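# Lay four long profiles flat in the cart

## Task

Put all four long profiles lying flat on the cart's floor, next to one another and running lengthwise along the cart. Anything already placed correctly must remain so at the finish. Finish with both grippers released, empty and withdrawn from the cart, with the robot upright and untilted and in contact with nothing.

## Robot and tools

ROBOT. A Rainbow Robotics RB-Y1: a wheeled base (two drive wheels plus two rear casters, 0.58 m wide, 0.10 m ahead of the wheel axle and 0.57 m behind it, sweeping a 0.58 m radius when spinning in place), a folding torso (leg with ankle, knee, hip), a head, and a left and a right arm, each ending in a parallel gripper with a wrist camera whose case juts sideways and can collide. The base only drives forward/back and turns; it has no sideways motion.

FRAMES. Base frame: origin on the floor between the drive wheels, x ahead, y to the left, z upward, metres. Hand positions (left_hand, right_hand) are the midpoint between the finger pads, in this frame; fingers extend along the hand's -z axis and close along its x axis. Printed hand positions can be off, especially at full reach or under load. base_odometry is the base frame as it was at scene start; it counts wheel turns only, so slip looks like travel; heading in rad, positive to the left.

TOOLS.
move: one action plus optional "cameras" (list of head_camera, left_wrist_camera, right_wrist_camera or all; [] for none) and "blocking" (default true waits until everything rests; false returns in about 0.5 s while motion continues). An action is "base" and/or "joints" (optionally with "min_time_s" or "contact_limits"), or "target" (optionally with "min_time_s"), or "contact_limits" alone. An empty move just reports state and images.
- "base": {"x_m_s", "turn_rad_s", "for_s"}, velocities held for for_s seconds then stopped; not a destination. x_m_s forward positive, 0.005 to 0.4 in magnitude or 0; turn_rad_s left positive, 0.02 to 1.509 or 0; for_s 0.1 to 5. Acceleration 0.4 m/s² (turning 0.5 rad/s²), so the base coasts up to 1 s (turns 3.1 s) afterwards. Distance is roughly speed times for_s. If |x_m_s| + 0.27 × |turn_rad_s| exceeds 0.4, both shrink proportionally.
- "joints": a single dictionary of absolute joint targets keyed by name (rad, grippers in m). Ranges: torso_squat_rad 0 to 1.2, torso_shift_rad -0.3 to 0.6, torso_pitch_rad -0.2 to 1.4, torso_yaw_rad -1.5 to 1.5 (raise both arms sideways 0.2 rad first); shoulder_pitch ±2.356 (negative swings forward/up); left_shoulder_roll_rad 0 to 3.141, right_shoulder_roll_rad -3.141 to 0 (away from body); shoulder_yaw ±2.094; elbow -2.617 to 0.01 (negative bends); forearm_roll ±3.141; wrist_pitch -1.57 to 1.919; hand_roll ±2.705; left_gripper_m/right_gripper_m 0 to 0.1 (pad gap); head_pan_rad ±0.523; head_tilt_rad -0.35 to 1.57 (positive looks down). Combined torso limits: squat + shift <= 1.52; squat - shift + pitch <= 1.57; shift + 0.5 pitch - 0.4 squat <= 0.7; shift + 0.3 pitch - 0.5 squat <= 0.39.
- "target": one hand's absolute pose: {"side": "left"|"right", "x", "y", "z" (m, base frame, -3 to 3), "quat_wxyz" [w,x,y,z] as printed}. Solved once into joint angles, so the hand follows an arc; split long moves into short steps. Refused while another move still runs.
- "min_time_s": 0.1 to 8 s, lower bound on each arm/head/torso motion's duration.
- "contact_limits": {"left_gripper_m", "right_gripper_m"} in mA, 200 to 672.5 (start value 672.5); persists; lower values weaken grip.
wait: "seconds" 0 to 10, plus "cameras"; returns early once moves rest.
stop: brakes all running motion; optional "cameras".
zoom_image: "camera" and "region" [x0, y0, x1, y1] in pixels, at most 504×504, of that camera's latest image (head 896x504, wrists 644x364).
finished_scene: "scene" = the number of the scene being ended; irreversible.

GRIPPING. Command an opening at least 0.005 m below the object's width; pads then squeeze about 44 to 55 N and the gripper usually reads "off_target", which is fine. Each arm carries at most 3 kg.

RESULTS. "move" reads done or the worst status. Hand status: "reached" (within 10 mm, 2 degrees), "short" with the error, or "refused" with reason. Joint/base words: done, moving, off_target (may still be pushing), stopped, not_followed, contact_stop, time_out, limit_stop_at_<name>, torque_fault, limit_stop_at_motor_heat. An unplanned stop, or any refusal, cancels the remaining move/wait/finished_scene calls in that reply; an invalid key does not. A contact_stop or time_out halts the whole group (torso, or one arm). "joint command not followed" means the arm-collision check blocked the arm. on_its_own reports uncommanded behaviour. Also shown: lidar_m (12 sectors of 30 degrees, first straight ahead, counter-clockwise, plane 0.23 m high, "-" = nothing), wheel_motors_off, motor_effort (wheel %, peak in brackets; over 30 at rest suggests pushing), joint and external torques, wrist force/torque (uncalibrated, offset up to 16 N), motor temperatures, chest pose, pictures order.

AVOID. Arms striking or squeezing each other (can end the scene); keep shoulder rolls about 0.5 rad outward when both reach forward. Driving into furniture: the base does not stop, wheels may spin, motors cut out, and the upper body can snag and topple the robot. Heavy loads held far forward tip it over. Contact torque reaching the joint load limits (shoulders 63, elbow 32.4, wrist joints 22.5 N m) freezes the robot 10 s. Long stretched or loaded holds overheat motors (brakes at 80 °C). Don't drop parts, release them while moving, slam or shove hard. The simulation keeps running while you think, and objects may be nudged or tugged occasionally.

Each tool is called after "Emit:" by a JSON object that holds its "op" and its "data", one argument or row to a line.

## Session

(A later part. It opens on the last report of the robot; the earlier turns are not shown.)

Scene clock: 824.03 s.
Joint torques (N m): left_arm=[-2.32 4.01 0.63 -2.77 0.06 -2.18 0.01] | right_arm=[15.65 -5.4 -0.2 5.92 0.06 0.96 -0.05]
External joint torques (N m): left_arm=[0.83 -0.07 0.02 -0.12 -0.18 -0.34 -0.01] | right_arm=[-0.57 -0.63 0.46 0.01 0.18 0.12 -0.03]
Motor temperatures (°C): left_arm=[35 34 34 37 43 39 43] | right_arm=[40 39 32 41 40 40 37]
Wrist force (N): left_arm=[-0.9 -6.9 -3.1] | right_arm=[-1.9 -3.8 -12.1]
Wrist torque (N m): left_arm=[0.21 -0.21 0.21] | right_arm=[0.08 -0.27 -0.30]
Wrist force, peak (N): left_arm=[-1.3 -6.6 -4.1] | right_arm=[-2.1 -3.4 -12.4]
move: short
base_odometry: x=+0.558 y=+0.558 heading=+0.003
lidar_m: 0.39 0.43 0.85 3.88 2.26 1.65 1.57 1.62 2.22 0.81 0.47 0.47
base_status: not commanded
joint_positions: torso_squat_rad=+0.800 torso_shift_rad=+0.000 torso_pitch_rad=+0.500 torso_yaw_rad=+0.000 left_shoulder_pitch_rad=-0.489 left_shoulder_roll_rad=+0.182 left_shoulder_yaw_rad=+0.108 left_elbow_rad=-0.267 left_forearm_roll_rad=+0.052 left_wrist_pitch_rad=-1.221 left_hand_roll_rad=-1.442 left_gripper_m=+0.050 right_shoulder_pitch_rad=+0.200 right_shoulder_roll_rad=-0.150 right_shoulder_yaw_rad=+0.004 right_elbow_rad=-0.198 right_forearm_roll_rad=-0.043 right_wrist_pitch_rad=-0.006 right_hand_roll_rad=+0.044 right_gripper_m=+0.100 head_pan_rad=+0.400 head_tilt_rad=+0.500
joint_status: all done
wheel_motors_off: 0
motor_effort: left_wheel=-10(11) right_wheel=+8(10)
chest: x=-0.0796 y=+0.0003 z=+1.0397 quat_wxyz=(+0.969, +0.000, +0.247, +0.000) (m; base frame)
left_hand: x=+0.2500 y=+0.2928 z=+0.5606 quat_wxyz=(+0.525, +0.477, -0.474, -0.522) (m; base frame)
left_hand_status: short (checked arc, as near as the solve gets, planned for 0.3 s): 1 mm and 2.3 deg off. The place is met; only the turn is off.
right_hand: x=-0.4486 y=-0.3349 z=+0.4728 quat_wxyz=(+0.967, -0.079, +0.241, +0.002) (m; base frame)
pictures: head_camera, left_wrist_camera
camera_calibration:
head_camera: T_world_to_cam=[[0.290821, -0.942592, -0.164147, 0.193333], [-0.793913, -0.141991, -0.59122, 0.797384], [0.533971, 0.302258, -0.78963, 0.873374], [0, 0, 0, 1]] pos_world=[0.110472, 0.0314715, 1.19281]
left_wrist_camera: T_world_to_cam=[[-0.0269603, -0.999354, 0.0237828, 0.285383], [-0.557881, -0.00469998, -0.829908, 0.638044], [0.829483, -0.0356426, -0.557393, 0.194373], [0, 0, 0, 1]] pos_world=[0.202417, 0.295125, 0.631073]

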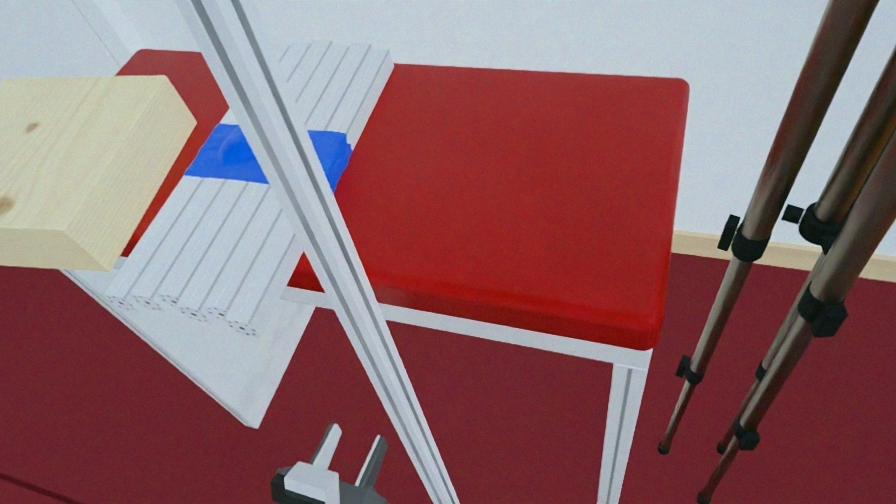

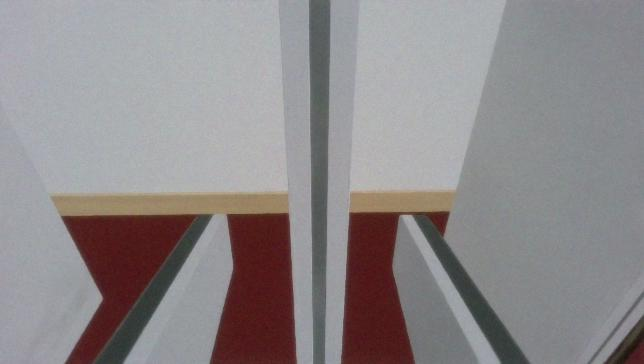

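Emit:
{"op": "move", "data": {
  "target": {"side":"left","x":0.29,"y":0.293,"z":0.565,"quat_wxyz":[0.514,0.486,-0.486,-0.514]},
  "cameras": []
}}

Emit:
{"op": "move", "data": {
  "target": {"side":"left","x":0.32,"y":0.293,"z":0.57,"quat_wxyz":[0.514,0.486,-0.486,-0.514]},
  "cameras": ["left_wrist_camera"]
}}

Emit:
{"op": "move", "data": {
  "joints": {"left_gripper_m":0.015},
  "cameras": ["head_camera","left_wrist_camera"]
}}

Scene clock: 828.53 s.
Joint torques (N m): left_arm=[-4.24 4.76 0.65 -3.21 0.26 -1.87 0.33] | right_arm=[15.09 -5.05 -0.57 6.23 0.3 0.91 -0.25]
External joint torques (N m): left_arm=[0.68 0.26 0.02 0.04 0.01 -0.03 0.32] | right_arm=[-1.14 -0.28 0.08 0.31 0.42 0.07 -0.22]
Motor temperatures (°C): left_arm=[35 34 34 37 43 39 43] | right_arm=[40 39 32 41 40 40 37]
Wrist force (N): left_arm=[-1.0 -6.7 -3.4] | right_arm=[-2.0 -3.7 -11.8]
Wrist torque (N m): left_arm=[0.18 -0.21 0.18] | right_arm=[0.07 -0.29 -0.30]
Wrist force, peak (N): left_arm=[-1.6 -7.5 -2.8] | right_arm=[-2.1 -3.7 -12.2]
move: short
base_odometry: x=+0.558 y=+0.558 heading=+0.003
lidar_m: 0.38 0.43 0.85 3.86 2.25 1.65 1.56 1.62 2.22 0.81 0.49 0.49
base_status: not commanded
joint_positions: torso_squat_rad=+0.800 torso_shift_rad=+0.000 torso_pitch_rad=+0.500 torso_yaw_rad=+0.000 left_shoulder_pitch_rad=-0.565 left_shoulder_roll_rad=+0.197 left_shoulder_yaw_rad=+0.114 left_elbow_rad=-0.267 left_forearm_roll_rad=+0.058 left_wrist_pitch_rad=-1.140 left_hand_roll_rad=-1.442 left_gripper_m=+0.050 right_shoulder_pitch_rad=+0.200 right_shoulder_roll_rad=-0.150 right_shoulder_yaw_rad=+0.004 right_elbow_rad=-0.198 right_forearm_roll_rad=-0.043 right_wrist_pitch_rad=-0.006 right_hand_roll_rad=+0.044 right_gripper_m=+0.100 head_pan_rad=+0.400 head_tilt_rad=+0.500
joint_status: all done
wheel_motors_off: 0
motor_effort: left_wheel=-11(11) right_wheel=+10(10)
chest: x=-0.0796 y=+0.0003 z=+1.0397 quat_wxyz=(+0.969, +0.000, +0.247, +0.000) (m; base frame)
left_hand: x=+0.2900 y=+0.2928 z=+0.5656 quat_wxyz=(+0.526, +0.476, -0.473, -0.523) (m; base frame)
left_hand_status: short (checked arc, as near as the solve gets, planned for 0.3 s): 1 mm and 2.6 deg off. The place is met; only the turn is off.
right_hand: x=-0.4486 y=-0.3349 z=+0.4728 quat_wxyz=(+0.967, -0.079, +0.241, +0.002) (m; base frame)
pictures: none
No camera images: "cameras" was empty.

Scene clock: 829.30 s.
Joint torques (N m): left_arm=[-5.57 5.09 0.65 -3.71 0.26 -1.94 0.29] | right_arm=[15.24 -5.25 -0.38 6.06 0.18 0.79 -0.23]
External joint torques (N m): left_arm=[0.7 0.24 0.01 -0.01 0.01 -0.1 0.28] | right_arm=[-0.98 -0.48 0.28 0.14 0.31 -0.05 -0.2]
Motor temperatures (°C): left_arm=[35 34 34 37 43 39 43] | right_arm=[40 39 32 41 40 40 37]
Wrist force (N): left_arm=[-0.7 -6.5 -3.4] | right_arm=[-2.2 -3.6 -12.0]
Wrist torque (N m): left_arm=[0.16 -0.16 0.23] | right_arm=[0.06 -0.31 -0.29]
Wrist force, peak (N): left_arm=[-1.7 -6.5 -4.5] | right_arm=[-1.7 -3.7 -12.2]
move: short
base_odometry: x=+0.558 y=+0.558 heading=+0.003
lidar_m: 0.38 0.43 0.84 3.88 2.25 1.65 1.57 1.63 2.22 0.79 0.48 0.49
base_status: not commanded
joint_positions: torso_squat_rad=+0.800 torso_shift_rad=+0.000 torso_pitch_rad=+0.500 torso_yaw_rad=+0.000 left_shoulder_pitch_rad=-0.622 left_shoulder_roll_rad=+0.209 left_shoulder_yaw_rad=+0.119 left_elbow_rad=-0.267 left_forearm_roll_rad=+0.063 left_wrist_pitch_rad=-1.075 left_hand_roll_rad=-1.441 left_gripper_m=+0.050 right_shoulder_pitch_rad=+0.200 right_shoulder_roll_rad=-0.150 right_shoulder_yaw_rad=+0.004 right_elbow_rad=-0.198 right_forearm_roll_rad=-0.043 right_wrist_pitch_rad=-0.006 right_hand_roll_rad=+0.044 right_gripper_m=+0.100 head_pan_rad=+0.400 head_tilt_rad=+0.500
joint_status: all done
wheel_motors_off: 0
motor_effort: left_wheel=-10(11) right_wheel=+8(11)
chest: x=-0.0796 y=+0.0003 z=+1.0397 quat_wxyz=(+0.969, +0.000, +0.247, +0.000) (m; base frame)
left_hand: x=+0.3199 y=+0.2928 z=+0.5706 quat_wxyz=(+0.528, +0.474, -0.470, -0.525) (m; base frame)
left_hand_status: short (checked arc, as near as the solve gets, planned for 0.3 s): 1 mm and 3.1 deg off. The place is met; only the turn is off.
right_hand: x=-0.4486 y=-0.3348 z=+0.4728 quat_wxyz=(+0.967, -0.079, +0.241, +0.002) (m; base frame)
pictures: left_wrist_camera
camera_calibration:
left_wrist_camera: T_world_to_cam=[[-0.0246744, -0.99941, 0.023893, 0.286267], [-0.568572, -0.00562882, -0.822614, 0.684885], [0.822263, -0.0338824, -0.568098, 0.149891], [0, 0, 0, 1]] pos_world=[0.27322, 0.295032, 0.641709]

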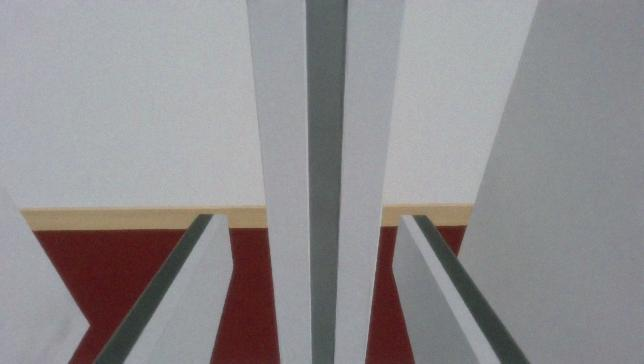

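Scene clock: 830.17 s.
Joint torques (N m): left_arm=[-6.33 4.91 1.45 -3.77 0.07 -1.77 0.35] | right_arm=[15.34 -5.07 -0.13 5.99 0.12 0.88 -0.13]
External joint torques (N m): left_arm=[-0.06 0.06 0.8 -0.07 -0.18 0.08 0.34] | right_arm=[-0.89 -0.3 0.52 0.08 0.25 0.03 -0.11]
Motor temperatures (°C): left_arm=[35 34 34 37 43 39 43] | right_arm=[40 39 32 41 40 40 37]
Wrist force (N): left_arm=[-0.2 -6.5 -3.1] | right_arm=[-2.1 -3.6 -11.7]
Wrist torque (N m): left_arm=[0.17 -0.26 0.60] | right_arm=[0.05 -0.32 -0.30]
Wrist force, peak (N): left_arm=[-1.2 -6.9 -3.3] | right_arm=[-1.8 -3.6 -12.2]
move: off_target
base_odometry: x=+0.558 y=+0.558 heading=+0.003
lidar_m: 0.38 0.42 0.84 3.88 2.26 1.65 1.57 1.63 2.22 0.81 0.47 0.47
base_status: not commanded
joint_positions: torso_squat_rad=+0.800 torso_shift_rad=+0.000 torso_pitch_rad=+0.500 torso_yaw_rad=+0.000 left_shoulder_pitch_rad=-0.622 left_shoulder_roll_rad=+0.209 left_shoulder_yaw_rad=+0.119 left_elbow_rad=-0.267 left_forearm_roll_rad=+0.063 left_wrist_pitch_rad=-1.075 left_hand_roll_rad=-1.441 left_gripper_m=+0.030 right_shoulder_pitch_rad=+0.200 right_shoulder_roll_rad=-0.150 right_shoulder_yaw_rad=+0.004 right_elbow_rad=-0.198 right_forearm_roll_rad=-0.043 right_wrist_pitch_rad=-0.006 right_hand_roll_rad=+0.044 right_gripper_m=+0.100 head_pan_rad=+0.400 head_tilt_rad=+0.500
joint_status: left_gripper_m off_target (ended at +0.030, target +0.015)
wheel_motors_off: 0
motor_effort: left_wheel=-9(11) right_wheel=+10(12)
chest: x=-0.0796 y=+0.0003 z=+1.0397 quat_wxyz=(+0.969, +0.000, +0.247, +0.000) (m; base frame)
left_hand: x=+0.3199 y=+0.2928 z=+0.5706 quat_wxyz=(+0.528, +0.474, -0.470, -0.525) (m; base frame)
right_hand: x=-0.4486 y=-0.3348 z=+0.4728 quat_wxyz=(+0.967, -0.079, +0.241, +0.002) (m; base frame)
pictures: head_camera, left_wrist_camera
camera_calibration:
head_camera: T_world_to_cam=[[0.29082, -0.942593, -0.16414, 0.193333], [-0.793913, -0.141995, -0.591219, 0.797384], [0.533972, 0.302251, -0.789632, 0.873374], [0, 0, 0, 1]] pos_world=[0.110472, 0.0314804, 1.19281]
left_wrist_camera: T_world_to_cam=[[-0.0246374, -0.999411, 0.0239049, 0.286262], [-0.568559, -0.00566023, -0.822623, 0.684896], [0.822274, -0.0338586, -0.568084, 0.149879], [0, 0, 0, 1]] pos_world=[0.273215, 0.295045, 0.641712]

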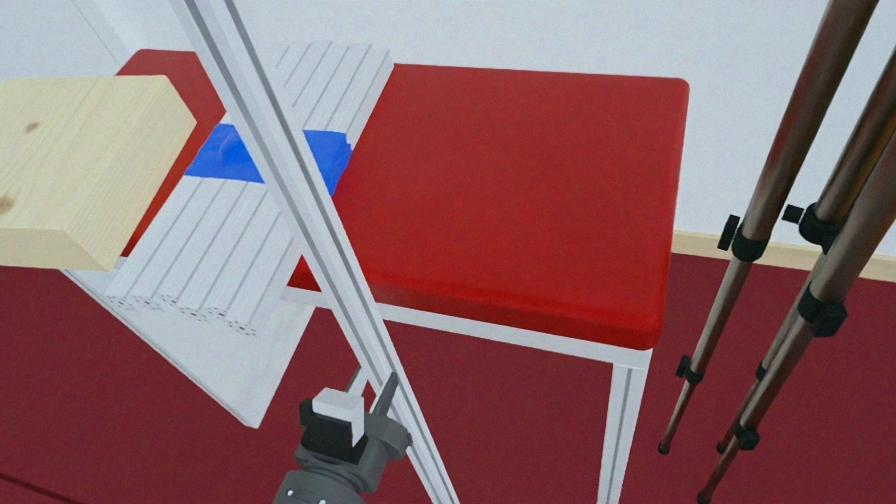

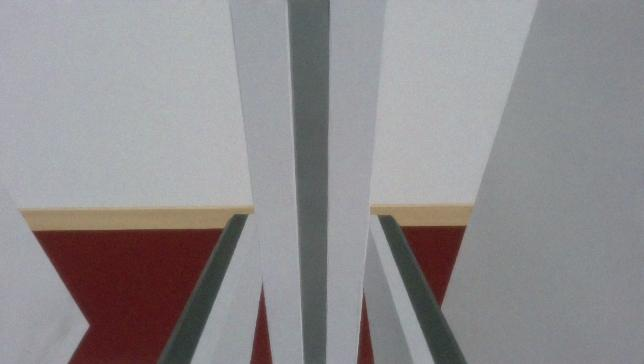

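Emit:
{"op": "move", "data": {
  "target": {"side":"left","x":0.30,"y":0.293,"z":0.59,"quat_wxyz":[0.528,0.474,-0.470,-0.525]},
  "cameras": []
}}

Emit:
{"op": "move", "data": {
  "target": {"side":"left","x":0.15,"y":0.293,"z":0.605,"quat_wxyz":[0.527,0.475,-0.472,-0.524]},
  "min_time_s": 2,
  "cameras": ["left_wrist_camera"]
}}

Emit:
{"op": "move", "data": {
  "base": {"x_m_s":-0.2,"for_s":2.5},
  "cameras": ["head_camera"]
}}

Emit:
{"op": "move", "data": {
  "base": {"turn_rad_s":-0.7,"for_s":2.248},
  "joints": {"torso_squat_rad":0.35,"torso_pitch_rad":0.2},
  "cameras": ["head_camera"]
}}

Scene clock: 835.93 s.
Joint torques (N m): left_arm=[-7.83 4.53 1.06 -9.64 0.22 -4.27 -0.18] | right_arm=[14.73 -4.98 -0.22 6.34 0.28 0.93 -0.11]
External joint torques (N m): left_arm=[-4.39 0.49 -0.22 -4.08 -0.01 -2.43 -0.19] | right_arm=[-1.5 -0.21 0.44 0.42 0.41 0.09 -0.09]
Motor temperatures (°C): left_arm=[35 34 34 37 43 39 43] | right_arm=[40 39 32 41 40 40 37]
Wrist force (N): left_arm=[-0.8 -15.5 -4.0] | right_arm=[-1.9 -3.8 -12.0]
Wrist torque (N m): left_arm=[-0.36 -0.15 0.23] | right_arm=[0.08 -0.31 -0.30]
Wrist force, peak (N): left_arm=[1.1 45.9 -0.3] | right_arm=[-2.1 -3.7 -12.3]
move: done
base_odometry: x=+0.558 y=+0.558 heading=+0.003
lidar_m: 0.39 0.40 0.41 3.89 2.25 1.65 1.57 1.63 2.22 0.81 0.47 0.47
base_status: not commanded
joint_positions: torso_squat_rad=+0.800 torso_shift_rad=+0.000 torso_pitch_rad=+0.500 torso_yaw_rad=+0.000 left_shoulder_pitch_rad=-0.334 left_shoulder_roll_rad=+0.176 left_shoulder_yaw_rad=+0.097 left_elbow_rad=-0.795 left_forearm_roll_rad=+0.044 left_wrist_pitch_rad=-0.843 left_hand_roll_rad=-1.446 left_gripper_m=+0.030 right_shoulder_pitch_rad=+0.200 right_shoulder_roll_rad=-0.150 right_shoulder_yaw_rad=+0.004 right_elbow_rad=-0.198 right_forearm_roll_rad=-0.043 right_wrist_pitch_rad=-0.006 right_hand_roll_rad=+0.044 right_gripper_m=+0.100 head_pan_rad=+0.400 head_tilt_rad=+0.500
joint_status: all done
wheel_motors_off: 0
motor_effort: left_wheel=-8(11) right_wheel=+10(12)
chest: x=-0.0796 y=+0.0003 z=+1.0397 quat_wxyz=(+0.969, +0.000, +0.247, +0.000) (m; base frame)
left_hand: x=+0.2989 y=+0.2931 z=+0.5896 quat_wxyz=(+0.525, +0.476, -0.473, -0.523) (m; base frame)
left_hand_status: reached (checked arc, planned for 0.9 s): 1 mm and 0.6 deg off.
right_hand: x=-0.4486 y=-0.3349 z=+0.4728 quat_wxyz=(+0.967, -0.079, +0.241, +0.002) (m; base frame)
pictures: none
No camera images: "cameras" was empty.

Scene clock: 838.27 s.
Joint torques (N m): left_arm=[3.07 1.61 1.35 -8.17 0.17 -4.62 0.66] | right_arm=[15.31 -5.42 -0.44 6.12 0.15 0.99 0.05]
External joint torques (N m): left_arm=[-1.07 -1.34 -0.11 -3.64 -0.1 -2.78 0.65] | right_arm=[-0.92 -0.65 0.21 0.21 0.28 0.15 0.07]
Motor temperatures (°C): left_arm=[35 34 34 37 43 39 43] | right_arm=[40 39 32 41 40 40 37]
Wrist force (N): left_arm=[-0.4 -15.5 -4.8] | right_arm=[-1.8 -3.5 -11.9]
Wrist torque (N m): left_arm=[-0.27 -0.11 0.22] | right_arm=[0.06 -0.28 -0.30]
Wrist force, peak (N): left_arm=[-1.0 -16.2 -4.1] | right_arm=[-2.0 -3.7 -12.2]
move: done
base_odometry: x=+0.558 y=+0.558 heading=+0.003
lidar_m: 0.38 1.06 0.31 3.88 2.25 1.65 1.56 1.63 2.21 0.80 0.49 0.48
base_status: not commanded
joint_positions: torso_squat_rad=+0.800 torso_shift_rad=+0.000 torso_pitch_rad=+0.500 torso_yaw_rad=+0.000 left_shoulder_pitch_rad=+0.107 left_shoulder_roll_rad=+0.129 left_shoulder_yaw_rad=+0.039 left_elbow_rad=-1.085 left_forearm_roll_rad=+0.000 left_wrist_pitch_rad=-0.980 left_hand_roll_rad=-1.424 left_gripper_m=+0.030 right_shoulder_pitch_rad=+0.200 right_shoulder_roll_rad=-0.150 right_shoulder_yaw_rad=+0.004 right_elbow_rad=-0.198 right_forearm_roll_rad=-0.043 right_wrist_pitch_rad=-0.006 right_hand_roll_rad=+0.044 right_gripper_m=+0.100 head_pan_rad=+0.400 head_tilt_rad=+0.500
joint_status: all done
wheel_motors_off: 0
motor_effort: left_wheel=-9(10) right_wheel=+10(12)
chest: x=-0.0796 y=+0.0003 z=+1.0397 quat_wxyz=(+0.969, +0.000, +0.247, +0.000) (m; base frame)
left_hand: x=+0.1496 y=+0.2932 z=+0.6045 quat_wxyz=(+0.527, +0.475, -0.471, -0.524) (m; base frame)
left_hand_status: reached (checked arc, planned for 2.0 s): 1 mm and 0.1 deg off.
right_hand: x=-0.4486 y=-0.3349 z=+0.4728 quat_wxyz=(+0.967, -0.079, +0.241, +0.002) (m; base frame)
pictures: left_wrist_camera
camera_calibration:
left_wrist_camera: T_world_to_cam=[[-0.0257397, -0.999387, 0.0237092, 0.28187], [-0.566042, -0.00497823, -0.824361, 0.616433], [0.823974, -0.0346392, -0.565567, 0.307583], [0, 0, 0, 1]] pos_world=[0.102742, 0.295421, 0.675439]

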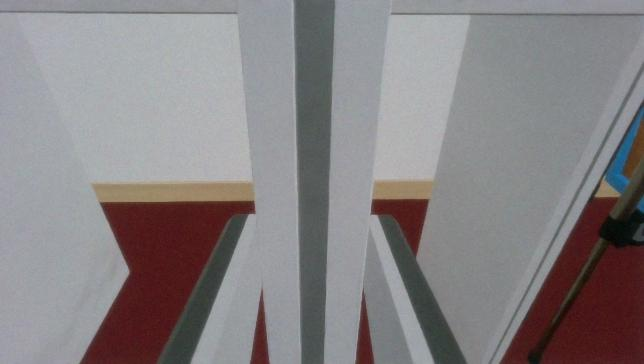

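Scene clock: 842.00 s.
Joint torques (N m): left_arm=[2.8 2.62 1.59 -7.97 0.24 -4.34 0.36] | right_arm=[14.42 -4.98 -0.13 6.04 0.22 0.89 -0.02]
External joint torques (N m): left_arm=[-1.34 -0.33 0.14 -3.45 -0.03 -2.5 0.34] | right_arm=[-1.81 -0.21 0.53 0.12 0.35 0.05 0.01]
Motor temperatures (°C): left_arm=[35 33 34 37 43 39 43] | right_arm=[40 39 32 41 40 40 37]
Wrist force (N): left_arm=[-0.5 -15.9 -4.8] | right_arm=[-1.8 -3.6 -12.1]
Wrist torque (N m): left_arm=[-0.08 -0.11 0.22] | right_arm=[0.06 -0.29 -0.30]
Wrist force, peak (N): left_arm=[-0.9 -16.1 -4.8] | right_arm=[-2.3 -3.7 -12.4]
move: done
base_odometry: x=+0.058 y=+0.556 heading=+0.002
lidar_m: 0.89 1.16 0.32 4.29 1.55 1.13 1.07 1.10 1.51 4.09 1.01 0.83
base_status: done (sent for 2.5 of 2.5 s)
joint_positions: torso_squat_rad=+0.800 torso_shift_rad=+0.000 torso_pitch_rad=+0.500 torso_yaw_rad=+0.000 left_shoulder_pitch_rad=+0.107 left_shoulder_roll_rad=+0.129 left_shoulder_yaw_rad=+0.039 left_elbow_rad=-1.085 left_forearm_roll_rad=+0.000 left_wrist_pitch_rad=-0.981 left_hand_roll_rad=-1.424 left_gripper_m=+0.030 right_shoulder_pitch_rad=+0.200 right_shoulder_roll_rad=-0.150 right_shoulder_yaw_rad=+0.004 right_elbow_rad=-0.198 right_forearm_roll_rad=-0.043 right_wrist_pitch_rad=-0.006 right_hand_roll_rad=+0.044 right_gripper_m=+0.100 head_pan_rad=+0.400 head_tilt_rad=+0.500
joint_status: not commanded
wheel_motors_off: 0
motor_effort: left_wheel=-14(33) right_wheel=+15(44)
chest: x=-0.0796 y=+0.0003 z=+1.0397 quat_wxyz=(+0.969, +0.000, +0.247, +0.000) (m; base frame)
left_hand: x=+0.1495 y=+0.2932 z=+0.6045 quat_wxyz=(+0.527, +0.474, -0.471, -0.524) (m; base frame)
right_hand: x=-0.4487 y=-0.3349 z=+0.4729 quat_wxyz=(+0.967, -0.079, +0.242, +0.002) (m; base frame)
pictures: head_camera
camera_calibration:
head_camera: T_world_to_cam=[[0.290821, -0.942593, -0.164141, 0.193338], [-0.793977, -0.142031, -0.591124, 0.797306], [0.533876, 0.302235, -0.789703, 0.873389], [0, 0, 0, 1]] pos_world=[0.110535, 0.0315123, 1.19276]

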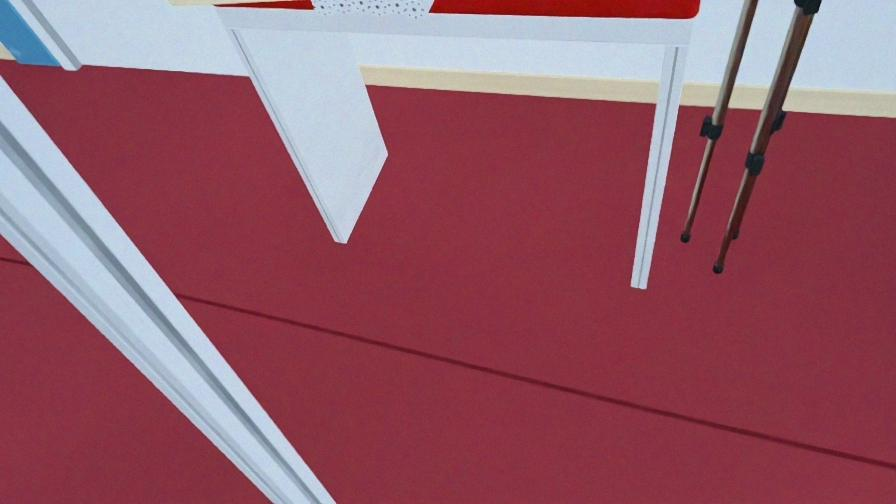

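Scene clock: 845.97 s.
Joint torques (N m): left_arm=[-5.19 2.54 0.77 -10.6 0.43 -4.34 0.6] | right_arm=[7.98 -5.39 -0.62 3.1 0.28 0.3 -0.11]
External joint torques (N m): left_arm=[-2.64 -0.61 -0.63 -3.96 0.15 -2.57 0.59] | right_arm=[-0.67 -0.41 -0.06 -0.05 0.33 0.01 -0.1]
Motor temperatures (°C): left_arm=[35 33 34 38 43 40 43] | right_arm=[40 39 32 41 40 40 37]
Wrist force (N): left_arm=[-0.3 -14.5 0.2] | right_arm=[-3.7 -3.6 -12.7]
Wrist torque (N m): left_arm=[-0.35 -0.12 0.21] | right_arm=[0.01 -0.37 -0.33]
Wrist force, peak (N): left_arm=[-0.8 -16.7 -4.7] | right_arm=[-3.9 -3.9 -13.0]
move: done
base_odometry: x=+0.058 y=+0.557 heading=-1.561
lidar_m: 4.19 1.00 0.83 0.90 1.19 2.15 4.08 1.51 1.10 1.06 1.11 1.52
base_status: done (sent for 2.23 of 2.23 s)
joint_positions: torso_squat_rad=+0.350 torso_shift_rad=+0.000 torso_pitch_rad=+0.200 torso_yaw_rad=+0.000 left_shoulder_pitch_rad=+0.108 left_shoulder_roll_rad=+0.129 left_shoulder_yaw_rad=+0.039 left_elbow_rad=-1.085 left_forearm_roll_rad=+0.000 left_wrist_pitch_rad=-0.981 left_hand_roll_rad=-1.424 left_gripper_m=+0.030 right_shoulder_pitch_rad=+0.200 right_shoulder_roll_rad=-0.150 right_shoulder_yaw_rad=+0.004 right_elbow_rad=-0.198 right_forearm_roll_rad=-0.043 right_wrist_pitch_rad=-0.006 right_hand_roll_rad=+0.044 right_gripper_m=+0.100 head_pan_rad=+0.400 head_tilt_rad=+0.500
joint_status: all done
wheel_motors_off: 0
motor_effort: left_wheel=+15(51) right_wheel=+8(53)
chest: x=-0.1664 y=+0.0004 z=+1.2413 quat_wxyz=(+0.995, +0.000, +0.100, +0.000) (m; base frame)
left_hand: x=+0.1809 y=+0.2932 z=+0.8931 quat_wxyz=(+0.451, +0.547, -0.545, -0.448) (m; base frame)
right_hand: x=-0.3515 y=-0.3348 z=+0.5907 quat_wxyz=(+0.992, -0.078, +0.094, -0.009) (m; base frame)
pictures: head_camera
camera_calibration:
head_camera: T_world_to_cam=[[0.32639, -0.942576, -0.0708551, 0.141857], [-0.583902, -0.142106, -0.79929, 1.14089], [0.743322, 0.302252, -0.596754, 0.874279], [0, 0, 0, 1]] pos_world=[-0.0300051, 0.0315857, 1.44368]

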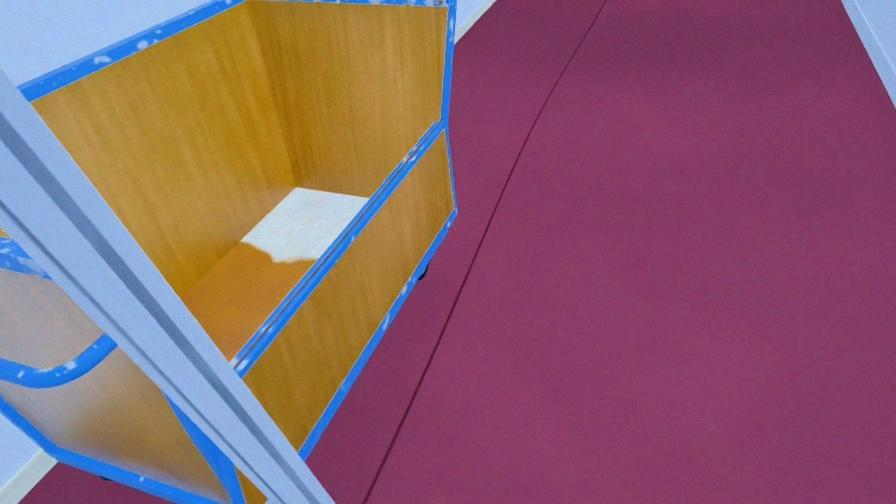

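Emit:
{"op": "move", "data": {
  "base": {"x_m_s":0.35,"for_s":3.66},
  "cameras": []
}}

Emit:
{"op": "move", "data": {
  "base": {"turn_rad_s":0.7,"for_s":2.244},
  "cameras": ["head_camera"]
}}

Emit:
{"op": "move", "data": {
  "joints": {"left_hand_roll_rad":0.15},
  "min_time_s": 3,
  "cameras": ["head_camera"]
}}

Emit:
{"op": "move", "data": {
  "base": {"x_m_s":-0.2,"for_s":1.77},
  "cameras": ["head_camera"]
}}

Scene clock: 860.97 s.
Joint torques (N m): left_arm=[-5.08 2.34 1.22 -10.08 0.31 -4.45 0.8] | right_arm=[8.3 -5.47 0.09 2.94 0.06 0.15 -0.12]
External joint torques (N m): left_arm=[-2.54 -0.81 -0.18 -3.45 0.03 -2.68 0.79] | right_arm=[-0.35 -0.49 0.65 -0.21 0.12 -0.14 -0.11]
Motor temperatures (°C): left_arm=[35 33 34 38 43 40 43] | right_arm=[39 39 32 40 40 40 37]
Wrist force (N): left_arm=[-0.2 -14.9 0.1] | right_arm=[-3.5 -3.7 -12.9]
Wrist torque (N m): left_arm=[-0.32 -0.11 0.25] | right_arm=[0.02 -0.36 -0.35]
Wrist force, peak (N): left_arm=[-1.0 -15.4 0.1] | right_arm=[-3.9 -4.0 -12.9]
move: done
base_odometry: x=+0.070 y=-0.727 heading=-1.562
lidar_m: 4.15 2.13 0.73 0.71 0.73 1.02 4.14 1.52 1.11 1.05 1.11 1.52
base_status: done (sent for 3.67 of 3.67 s)
joint_positions: torso_squat_rad=+0.350 torso_shift_rad=+0.000 torso_pitch_rad=+0.200 torso_yaw_rad=+0.000 left_shoulder_pitch_rad=+0.108 left_shoulder_roll_rad=+0.129 left_shoulder_yaw_rad=+0.039 left_elbow_rad=-1.085 left_forearm_roll_rad=+0.000 left_wrist_pitch_rad=-0.981 left_hand_roll_rad=-1.424 left_gripper_m=+0.030 right_shoulder_pitch_rad=+0.200 right_shoulder_roll_rad=-0.150 right_shoulder_yaw_rad=+0.004 right_elbow_rad=-0.198 right_forearm_roll_rad=-0.043 right_wrist_pitch_rad=-0.006 right_hand_roll_rad=+0.044 right_gripper_m=+0.100 head_pan_rad=+0.400 head_tilt_rad=+0.500
joint_status: not commanded
wheel_motors_off: 0
motor_effort: left_wheel=-9(50) right_wheel=+11(53)
chest: x=-0.1663 y=+0.0004 z=+1.2413 quat_wxyz=(+0.995, +0.000, +0.100, +0.000) (m; base frame)
left_hand: x=+0.1810 y=+0.2932 z=+0.8930 quat_wxyz=(+0.451, +0.547, -0.545, -0.448) (m; base frame)
right_hand: x=-0.3514 y=-0.3348 z=+0.5907 quat_wxyz=(+0.992, -0.078, +0.094, -0.009) (m; base frame)
pictures: none
No camera images: "cameras" was empty.

Scene clock: 864.97 s.
Joint torques (N m): left_arm=[-5.42 3.25 0.74 -10.38 0.12 -4.36 0.46] | right_arm=[7.36 -5.33 0.07 3.04 0.08 0.29 0]
External joint torques (N m): left_arm=[-2.87 0.1 -0.66 -3.75 -0.16 -2.59 0.44] | right_arm=[-1.29 -0.35 0.63 -0.11 0.14 0 0.01]
Motor temperatures (°C): left_arm=[35 33 34 39 43 40 42] | right_arm=[39 39 32 40 40 40 37]
Wrist force (N): left_arm=[-0.5 -15.1 -0.1] | right_arm=[-3.9 -4.0 -12.5]
Wrist torque (N m): left_arm=[-0.19 -0.15 0.22] | right_arm=[0.05 -0.40 -0.33]
Wrist force, peak (N): left_arm=[-0.3 -15.4 -0.2] | right_arm=[-4.1 -3.8 -13.0]
move: done
base_odometry: x=+0.070 y=-0.727 heading=+0.001
lidar_m: 0.69 0.72 1.02 4.26 1.54 1.13 1.06 1.09 1.51 4.08 2.14 0.71
base_status: done (sent for 2.23 of 2.23 s)
joint_positions: torso_squat_rad=+0.350 torso_shift_rad=+0.000 torso_pitch_rad=+0.200 torso_yaw_rad=+0.000 left_shoulder_pitch_rad=+0.108 left_shoulder_roll_rad=+0.129 left_shoulder_yaw_rad=+0.039 left_elbow_rad=-1.085 left_forearm_roll_rad=+0.000 left_wrist_pitch_rad=-0.981 left_hand_roll_rad=-1.424 left_gripper_m=+0.030 right_shoulder_pitch_rad=+0.200 right_shoulder_roll_rad=-0.150 right_shoulder_yaw_rad=+0.004 right_elbow_rad=-0.198 right_forearm_roll_rad=-0.043 right_wrist_pitch_rad=-0.006 right_hand_roll_rad=+0.044 right_gripper_m=+0.100 head_pan_rad=+0.400 head_tilt_rad=+0.500
joint_status: not commanded
wheel_motors_off: 0
motor_effort: left_wheel=+6(48) right_wheel=+16(45)
chest: x=-0.1663 y=+0.0004 z=+1.2413 quat_wxyz=(+0.995, +0.000, +0.100, +0.000) (m; base frame)
left_hand: x=+0.1810 y=+0.2933 z=+0.8930 quat_wxyz=(+0.451, +0.547, -0.545, -0.448) (m; base frame)
right_hand: x=-0.3515 y=-0.3348 z=+0.5908 quat_wxyz=(+0.992, -0.078, +0.094, -0.009) (m; base frame)
pictures: head_camera
camera_calibration:
head_camera: T_world_to_cam=[[0.32639, -0.942575, -0.0708651, 0.141854], [-0.583968, -0.142125, -0.799238, 1.14087], [0.74327, 0.302247, -0.596822, 0.87429], [0, 0, 0, 1]] pos_world=[-0.0299008, 0.0316029, 1.44368]

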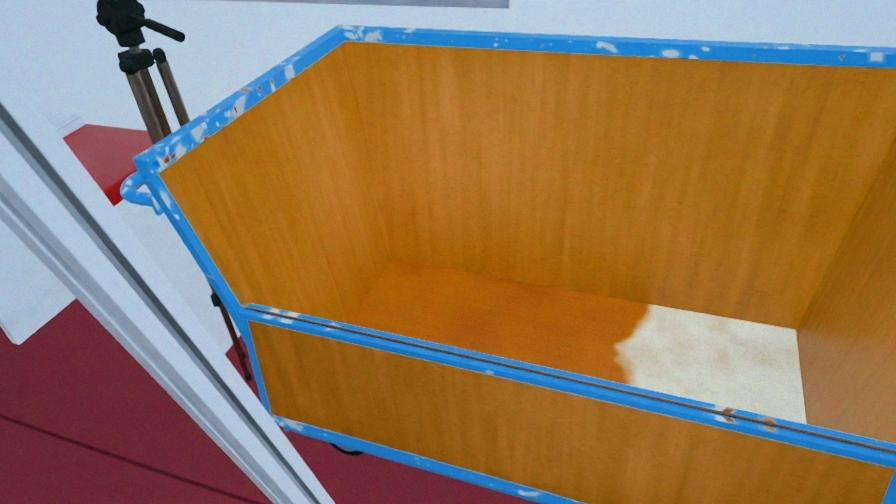

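Scene clock: 868.27 s.
Joint torques (N m): left_arm=[-4.99 2.13 0.64 -10.37 0.32 -4.53 0.38] | right_arm=[7.71 -5.57 -0.29 2.94 0.06 0.28 0.11]
External joint torques (N m): left_arm=[-2.44 -1.08 -0.78 -3.72 0.09 -2.75 0.43] | right_arm=[-0.94 -0.6 0.27 -0.21 0.12 -0.01 0.12]
Motor temperatures (°C): left_arm=[35 33 34 39 43 40 42] | right_arm=[38 39 32 40 40 40 37]
Wrist force (N): left_arm=[-16.0 0.3 0.4] | right_arm=[-3.8 -3.9 -12.7]
Wrist torque (N m): left_arm=[-0.26 -0.13 0.24] | right_arm=[0.02 -0.39 -0.33]
Wrist force, peak (N): left_arm=[-16.4 0.1 0.3] | right_arm=[-3.8 -3.8 -13.0]
move: done
base_odometry: x=+0.070 y=-0.727 heading=+0.001
lidar_m: 0.69 0.73 1.00 4.27 1.55 1.12 1.06 1.10 1.51 4.08 2.13 0.71
base_status: not commanded
joint_positions: torso_squat_rad=+0.350 torso_shift_rad=+0.000 torso_pitch_rad=+0.200 torso_yaw_rad=+0.000 left_shoulder_pitch_rad=+0.108 left_shoulder_roll_rad=+0.129 left_shoulder_yaw_rad=+0.039 left_elbow_rad=-1.085 left_forearm_roll_rad=+0.000 left_wrist_pitch_rad=-0.981 left_hand_roll_rad=+0.150 left_gripper_m=+0.030 right_shoulder_pitch_rad=+0.200 right_shoulder_roll_rad=-0.150 right_shoulder_yaw_rad=+0.004 right_elbow_rad=-0.198 right_forearm_roll_rad=-0.043 right_wrist_pitch_rad=-0.006 right_hand_roll_rad=+0.044 right_gripper_m=+0.100 head_pan_rad=+0.400 head_tilt_rad=+0.500
joint_status: all done
wheel_motors_off: 0
motor_effort: left_wheel=+6(8) right_wheel=+18(19)
chest: x=-0.1663 y=+0.0004 z=+1.2413 quat_wxyz=(+0.995, +0.000, +0.100, +0.000) (m; base frame)
left_hand: x=+0.1810 y=+0.2933 z=+0.8930 quat_wxyz=(+0.635, +0.001, -0.772, +0.004) (m; base frame)
right_hand: x=-0.3515 y=-0.3348 z=+0.5908 quat_wxyz=(+0.992, -0.078, +0.094, -0.009) (m; base frame)
pictures: head_camera
camera_calibration:
head_camera: T_world_to_cam=[[0.32639, -0.942575, -0.0708652, 0.141854], [-0.583968, -0.142125, -0.799238, 1.14087], [0.74327, 0.302246, -0.596822, 0.87429], [0, 0, 0, 1]] pos_world=[-0.0299007, 0.0316029, 1.44368]

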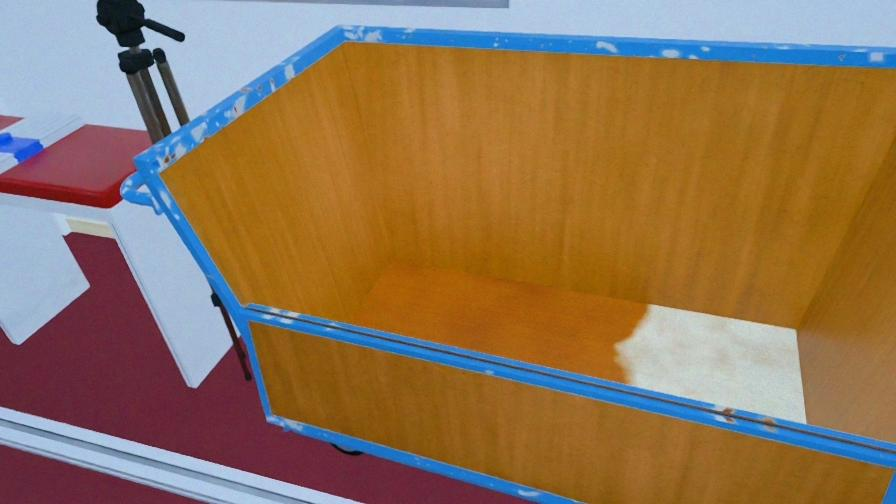

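Scene clock: 871.27 s.
Joint torques (N m): left_arm=[-5.82 3.5 0.63 -10.65 0.12 -4.75 0.35] | right_arm=[7.07 -5.47 -0.45 2.78 0.33 0.35 -0.12]
External joint torques (N m): left_arm=[-3.27 0.29 -0.79 -4.01 -0.12 -2.97 0.4] | right_arm=[-1.58 -0.49 0.11 -0.37 0.39 0.06 -0.11]
Motor temperatures (°C): left_arm=[35 33 34 39 43 40 42] | right_arm=[38 39 32 40 40 40 37]
Wrist force (N): left_arm=[-16.1 0.3 0.3] | right_arm=[-3.9 -3.8 -12.6]
Wrist torque (N m): left_arm=[-0.22 -0.14 0.25] | right_arm=[0.02 -0.40 -0.33]
Wrist force, peak (N): left_arm=[-16.9 0.1 0.7] | right_arm=[-4.2 -3.9 -12.9]
move: done
base_odometry: x=-0.284 y=-0.727 heading=+0.002
lidar_m: 1.04 1.09 1.79 2.85 1.04 0.75 0.71 0.74 1.01 2.73 2.59 1.08
base_status: done (sent for 1.77 of 1.77 s)
joint_positions: torso_squat_rad=+0.350 torso_shift_rad=+0.000 torso_pitch_rad=+0.200 torso_yaw_rad=+0.000 left_shoulder_pitch_rad=+0.108 left_shoulder_roll_rad=+0.129 left_shoulder_yaw_rad=+0.039 left_elbow_rad=-1.085 left_forearm_roll_rad=+0.000 left_wrist_pitch_rad=-0.980 left_hand_roll_rad=+0.150 left_gripper_m=+0.030 right_shoulder_pitch_rad=+0.200 right_shoulder_roll_rad=-0.150 right_shoulder_yaw_rad=+0.004 right_elbow_rad=-0.198 right_forearm_roll_rad=-0.043 right_wrist_pitch_rad=-0.006 right_hand_roll_rad=+0.044 right_gripper_m=+0.100 head_pan_rad=+0.400 head_tilt_rad=+0.500
joint_status: not commanded
wheel_motors_off: 0
motor_effort: left_wheel=+19(39) right_wheel=-17(45)
chest: x=-0.1664 y=+0.0004 z=+1.2413 quat_wxyz=(+0.995, +0.000, +0.100, +0.000) (m; base frame)
left_hand: x=+0.1809 y=+0.2933 z=+0.8930 quat_wxyz=(+0.636, +0.001, -0.772, +0.004) (m; base frame)
right_hand: x=-0.3516 y=-0.3348 z=+0.5908 quat_wxyz=(+0.992, -0.078, +0.094, -0.009) (m; base frame)
pictures: head_camera
camera_calibration:
head_camera: T_world_to_cam=[[0.326401, -0.942574, -0.0708317, 0.141829], [-0.583875, -0.142123, -0.799306, 1.14093], [0.743338, 0.302251, -0.596735, 0.874242], [0, 0, 0, 1]] pos_world=[-0.0299873, 0.0315963, 1.44369]

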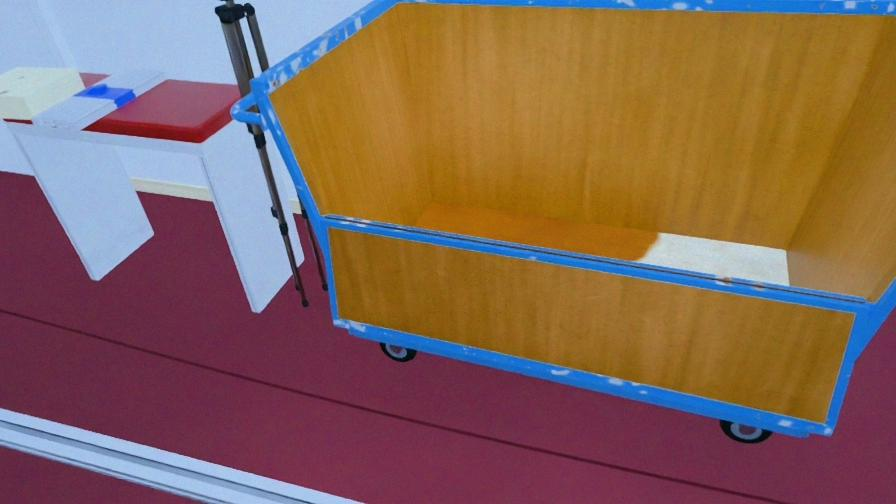

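Emit:
{"op": "move", "data": {
  "target": {"side":"left","x":0.37,"y":0.24,"z":0.87,"quat_wxyz":[0.9996,-0.0275,0,0.009]},
  "min_time_s": 3,
  "cameras": ["head_camera"]
}}

Emit:
{"op": "move", "data": {
  "joints": {"torso_pitch_rad":0.9,"left_shoulder_pitch_rad":-1.85,"right_shoulder_pitch_rad":0.6,"head_pan_rad":0,"head_tilt_rad":0.1},
  "min_time_s": 3,
  "cameras": ["head_camera"]
}}

Emit:
{"op": "move", "data": {
  "target": {"side":"left","x":0.44,"y":0.207,"z":0.85,"quat_wxyz":[0.9996,-0.0275,0,0.0075]},
  "min_time_s": 2,
  "cameras": ["head_camera"]
}}

Scene clock: 879.77 s.
Joint torques (N m): left_arm=[-27.4 10.1 -0.18 -9.12 0.35 -0.65 -0.15] | right_arm=[6.99 -5.58 0.04 2.91 0.11 0.37 -0.14]
External joint torques (N m): left_arm=[-5.95 1.9 -0.93 -1.73 0.26 -0.3 -0.14] | right_arm=[-1.66 -0.6 0.59 -0.24 0.17 0.07 -0.13]
Motor temperatures (°C): left_arm=[35 33 34 39 43 40 42] | right_arm=[38 39 32 40 40 40 37]
Wrist force (N): left_arm=[-3.4 0.8 -17.7] | right_arm=[-3.8 -3.6 -12.5]
Wrist torque (N m): left_arm=[-0.12 -0.29 0.24] | right_arm=[0.01 -0.40 -0.34]
Wrist force, peak (N): left_arm=[-8.6 0.7 -16.3] | right_arm=[-3.9 -3.9 -12.9]
move: short
base_odometry: x=-0.284 y=-0.727 heading=+0.002
lidar_m: 1.04 1.09 1.79 2.85 1.03 0.76 0.71 0.74 1.00 2.74 2.59 1.08
base_status: not commanded
joint_positions: torso_squat_rad=+0.350 torso_shift_rad=+0.000 torso_pitch_rad=+0.200 torso_yaw_rad=+0.000 left_shoulder_pitch_rad=-1.210 left_shoulder_roll_rad=+0.320 left_shoulder_yaw_rad=+0.023 left_elbow_rad=-0.266 left_forearm_roll_rad=+0.369 left_wrist_pitch_rad=+1.134 left_hand_roll_rad=-0.008 left_gripper_m=+0.030 right_shoulder_pitch_rad=+0.200 right_shoulder_roll_rad=-0.150 right_shoulder_yaw_rad=+0.004 right_elbow_rad=-0.198 right_forearm_roll_rad=-0.043 right_wrist_pitch_rad=-0.006 right_hand_roll_rad=+0.044 right_gripper_m=+0.100 head_pan_rad=+0.400 head_tilt_rad=+0.500
joint_status: all done
wheel_motors_off: 0
motor_effort: left_wheel=+19(20) right_wheel=-15(21)
chest: x=-0.1664 y=+0.0004 z=+1.2413 quat_wxyz=(+0.995, +0.000, +0.100, +0.000) (m; base frame)
left_hand: x=+0.3684 y=+0.2399 z=+0.8694 quat_wxyz=(+0.997, -0.022, -0.070, +0.011) (m; base frame)
left_hand_status: short (checked arc, as near as the solve gets, planned for 3.0 s): 2 mm and 8.1 deg off. The place is met; only the turn is off.
right_hand: x=-0.3516 y=-0.3348 z=+0.5908 quat_wxyz=(+0.992, -0.078, +0.094, -0.009) (m; base frame)
pictures: head_camera
camera_calibration:
head_camera: T_world_to_cam=[[0.326401, -0.942574, -0.070832, 0.141829], [-0.583876, -0.142123, -0.799306, 1.14093], [0.743338, 0.302251, -0.596735, 0.874242], [0, 0, 0, 1]] pos_world=[-0.0299868, 0.0315962, 1.44369]

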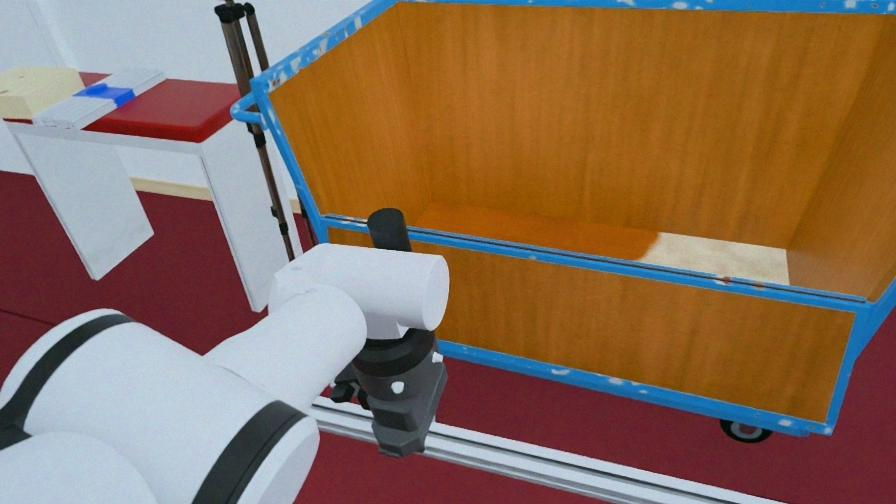

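Scene clock: 883.07 s.
Joint torques (N m): left_arm=[-27.04 6.68 0.18 -9.29 0.68 -0.4 -0.13] | right_arm=[57.57 -7.7 -0.99 35.75 0.12 14.78 0.04]
External joint torques (N m): left_arm=[-5.89 1.8 -0.41 -2.1 0.39 -0.21 -0.12] | right_arm=[30.72 -2.05 0.4 26.46 0.34 13.2 0.08]
Motor temperatures (°C): left_arm=[36 33 34 39 43 40 42] | right_arm=[39 39 32 41 40 41 37]
Wrist force (N): left_arm=[-2.6 2.4 -17.7] | right_arm=[55.9 -5.5 42.3]
Wrist torque (N m): left_arm=[-0.25 -0.29 0.20] | right_arm=[0.34 0.94 -0.59]
Wrist force, peak (N): left_arm=[-2.1 1.5 -19.0] | right_arm=[57.9 -5.3 47.8]
move: done
base_odometry: x=-0.284 y=-0.727 heading=+0.002
lidar_m: 1.04 1.09 1.79 2.85 1.03 0.75 0.71 0.73 1.00 2.75 2.59 1.08
base_status: not commanded
joint_positions: torso_squat_rad=+0.350 torso_shift_rad=+0.001 torso_pitch_rad=+0.901 torso_yaw_rad=+0.001 left_shoulder_pitch_rad=-1.848 left_shoulder_roll_rad=+0.320 left_shoulder_yaw_rad=+0.023 left_elbow_rad=-0.266 left_forearm_roll_rad=+0.369 left_wrist_pitch_rad=+1.134 left_hand_roll_rad=-0.008 left_gripper_m=+0.030 right_shoulder_pitch_rad=+0.592 right_shoulder_roll_rad=-0.150 right_shoulder_yaw_rad=+0.004 right_elbow_rad=-0.443 right_forearm_roll_rad=-0.043 right_wrist_pitch_rad=-0.009 right_hand_roll_rad=+0.044 right_gripper_m=+0.099 head_pan_rad=+0.000 head_tilt_rad=+0.100
joint_status: all done
wheel_motors_off: 0
motor_effort: left_wheel=+11(20) right_wheel=-44(44)
chest: x=+0.0151 y=+0.0003 z=+1.1302 quat_wxyz=(+0.900, +0.000, +0.435, +0.000) (m; base frame)
left_hand: x=+0.5410 y=+0.0969 z=+0.6877 quat_wxyz=(+0.994, -0.083, -0.019, -0.075) (m; base frame)
right_hand: x=-0.6217 y=-0.3274 z=+0.9075 quat_wxyz=(+0.868, -0.104, +0.486, -0.015) (m; base frame)
pictures: head_camera
camera_calibration:
head_camera: T_world_to_cam=[[-0.0534453, -0.998282, 0.0240153, -0.0137423], [-0.814103, 0.0296329, -0.579964, 0.925358], [0.578256, -0.0505472, -0.814288, 0.841417], [0, 0, 0, 1]] pos_world=[0.266048, 0.00139153, 1.22216]

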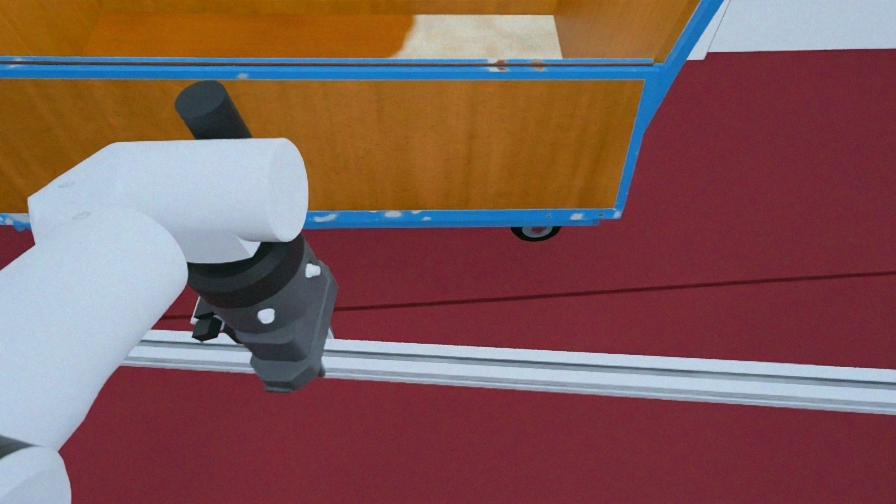

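Scene clock: 885.47 s.
Joint torques (N m): left_arm=[-18.65 8.8 11.82 -2.39 -0.17 -0.07 -0.14] | right_arm=[55.94 -7.16 -0.72 35.62 0.17 14.27 0.03]
External joint torques (N m): left_arm=[-3.98 -0.05 2.36 -1.1 -0.26 0.08 -0.14] | right_arm=[29.1 -1.51 0.68 26.33 0.39 12.69 0.08]
Motor temperatures (°C): left_arm=[36 33 34 39 43 40 42] | right_arm=[41 39 32 43 40 43 37]
Wrist force (N): left_arm=[-1.0 0.7 -17.6] | right_arm=[55.8 -5.3 42.9]
Wrist torque (N m): left_arm=[-0.38 -0.23 0.22] | right_arm=[0.33 1.04 -0.60]
Wrist force, peak (N): left_arm=[-9.2 3.4 -18.5] | right_arm=[56.8 -5.6 51.5]
move: done
base_odometry: x=-0.284 y=-0.727 heading=+0.002
lidar_m: 1.04 1.10 1.79 2.84 1.03 0.75 0.71 0.74 1.00 2.74 2.59 1.09
base_status: not commanded
joint_positions: torso_squat_rad=+0.350 torso_shift_rad=+0.001 torso_pitch_rad=+0.901 torso_yaw_rad=+0.001 left_shoulder_pitch_rad=-1.841 left_shoulder_roll_rad=+1.381 left_shoulder_yaw_rad=-1.139 left_elbow_rad=-1.820 left_forearm_roll_rad=+1.417 left_wrist_pitch_rad=+1.320 left_hand_roll_rad=+0.989 left_gripper_m=+0.030 right_shoulder_pitch_rad=+0.592 right_shoulder_roll_rad=-0.150 right_shoulder_yaw_rad=+0.004 right_elbow_rad=-0.443 right_forearm_roll_rad=-0.043 right_wrist_pitch_rad=-0.009 right_hand_roll_rad=+0.044 right_gripper_m=+0.099 head_pan_rad=+0.000 head_tilt_rad=+0.100
joint_status: all done
wheel_motors_off: 0
motor_effort: left_wheel=+9(11) right_wheel=-46(48)
chest: x=+0.0151 y=+0.0004 z=+1.1302 quat_wxyz=(+0.900, +0.000, +0.435, +0.001) (m; base frame)
left_hand: x=+0.4394 y=+0.2074 z=+0.8493 quat_wxyz=(+1.000, -0.027, +0.001, +0.008) (m; base frame)
left_hand_status: reached (checked arc, planned for 2.0 s): 1 mm and 0.1 deg off.
right_hand: x=-0.6216 y=-0.3275 z=+0.9076 quat_wxyz=(+0.868, -0.104, +0.486, -0.015) (m; base frame)
pictures: head_camera
camera_calibration:
head_camera: T_world_to_cam=[[-0.0532952, -0.998287, 0.0241351, -0.0137776], [-0.814172, 0.0294465, -0.579876, 0.925268], [0.578172, -0.0505547, -0.814347, 0.841446], [0, 0, 0, 1]] pos_world=[0.266092, 0.00153917, 1.2221]

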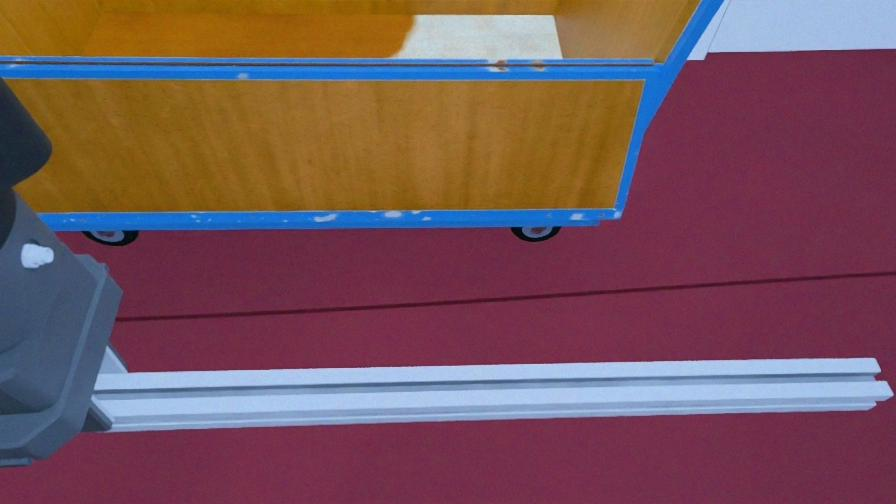

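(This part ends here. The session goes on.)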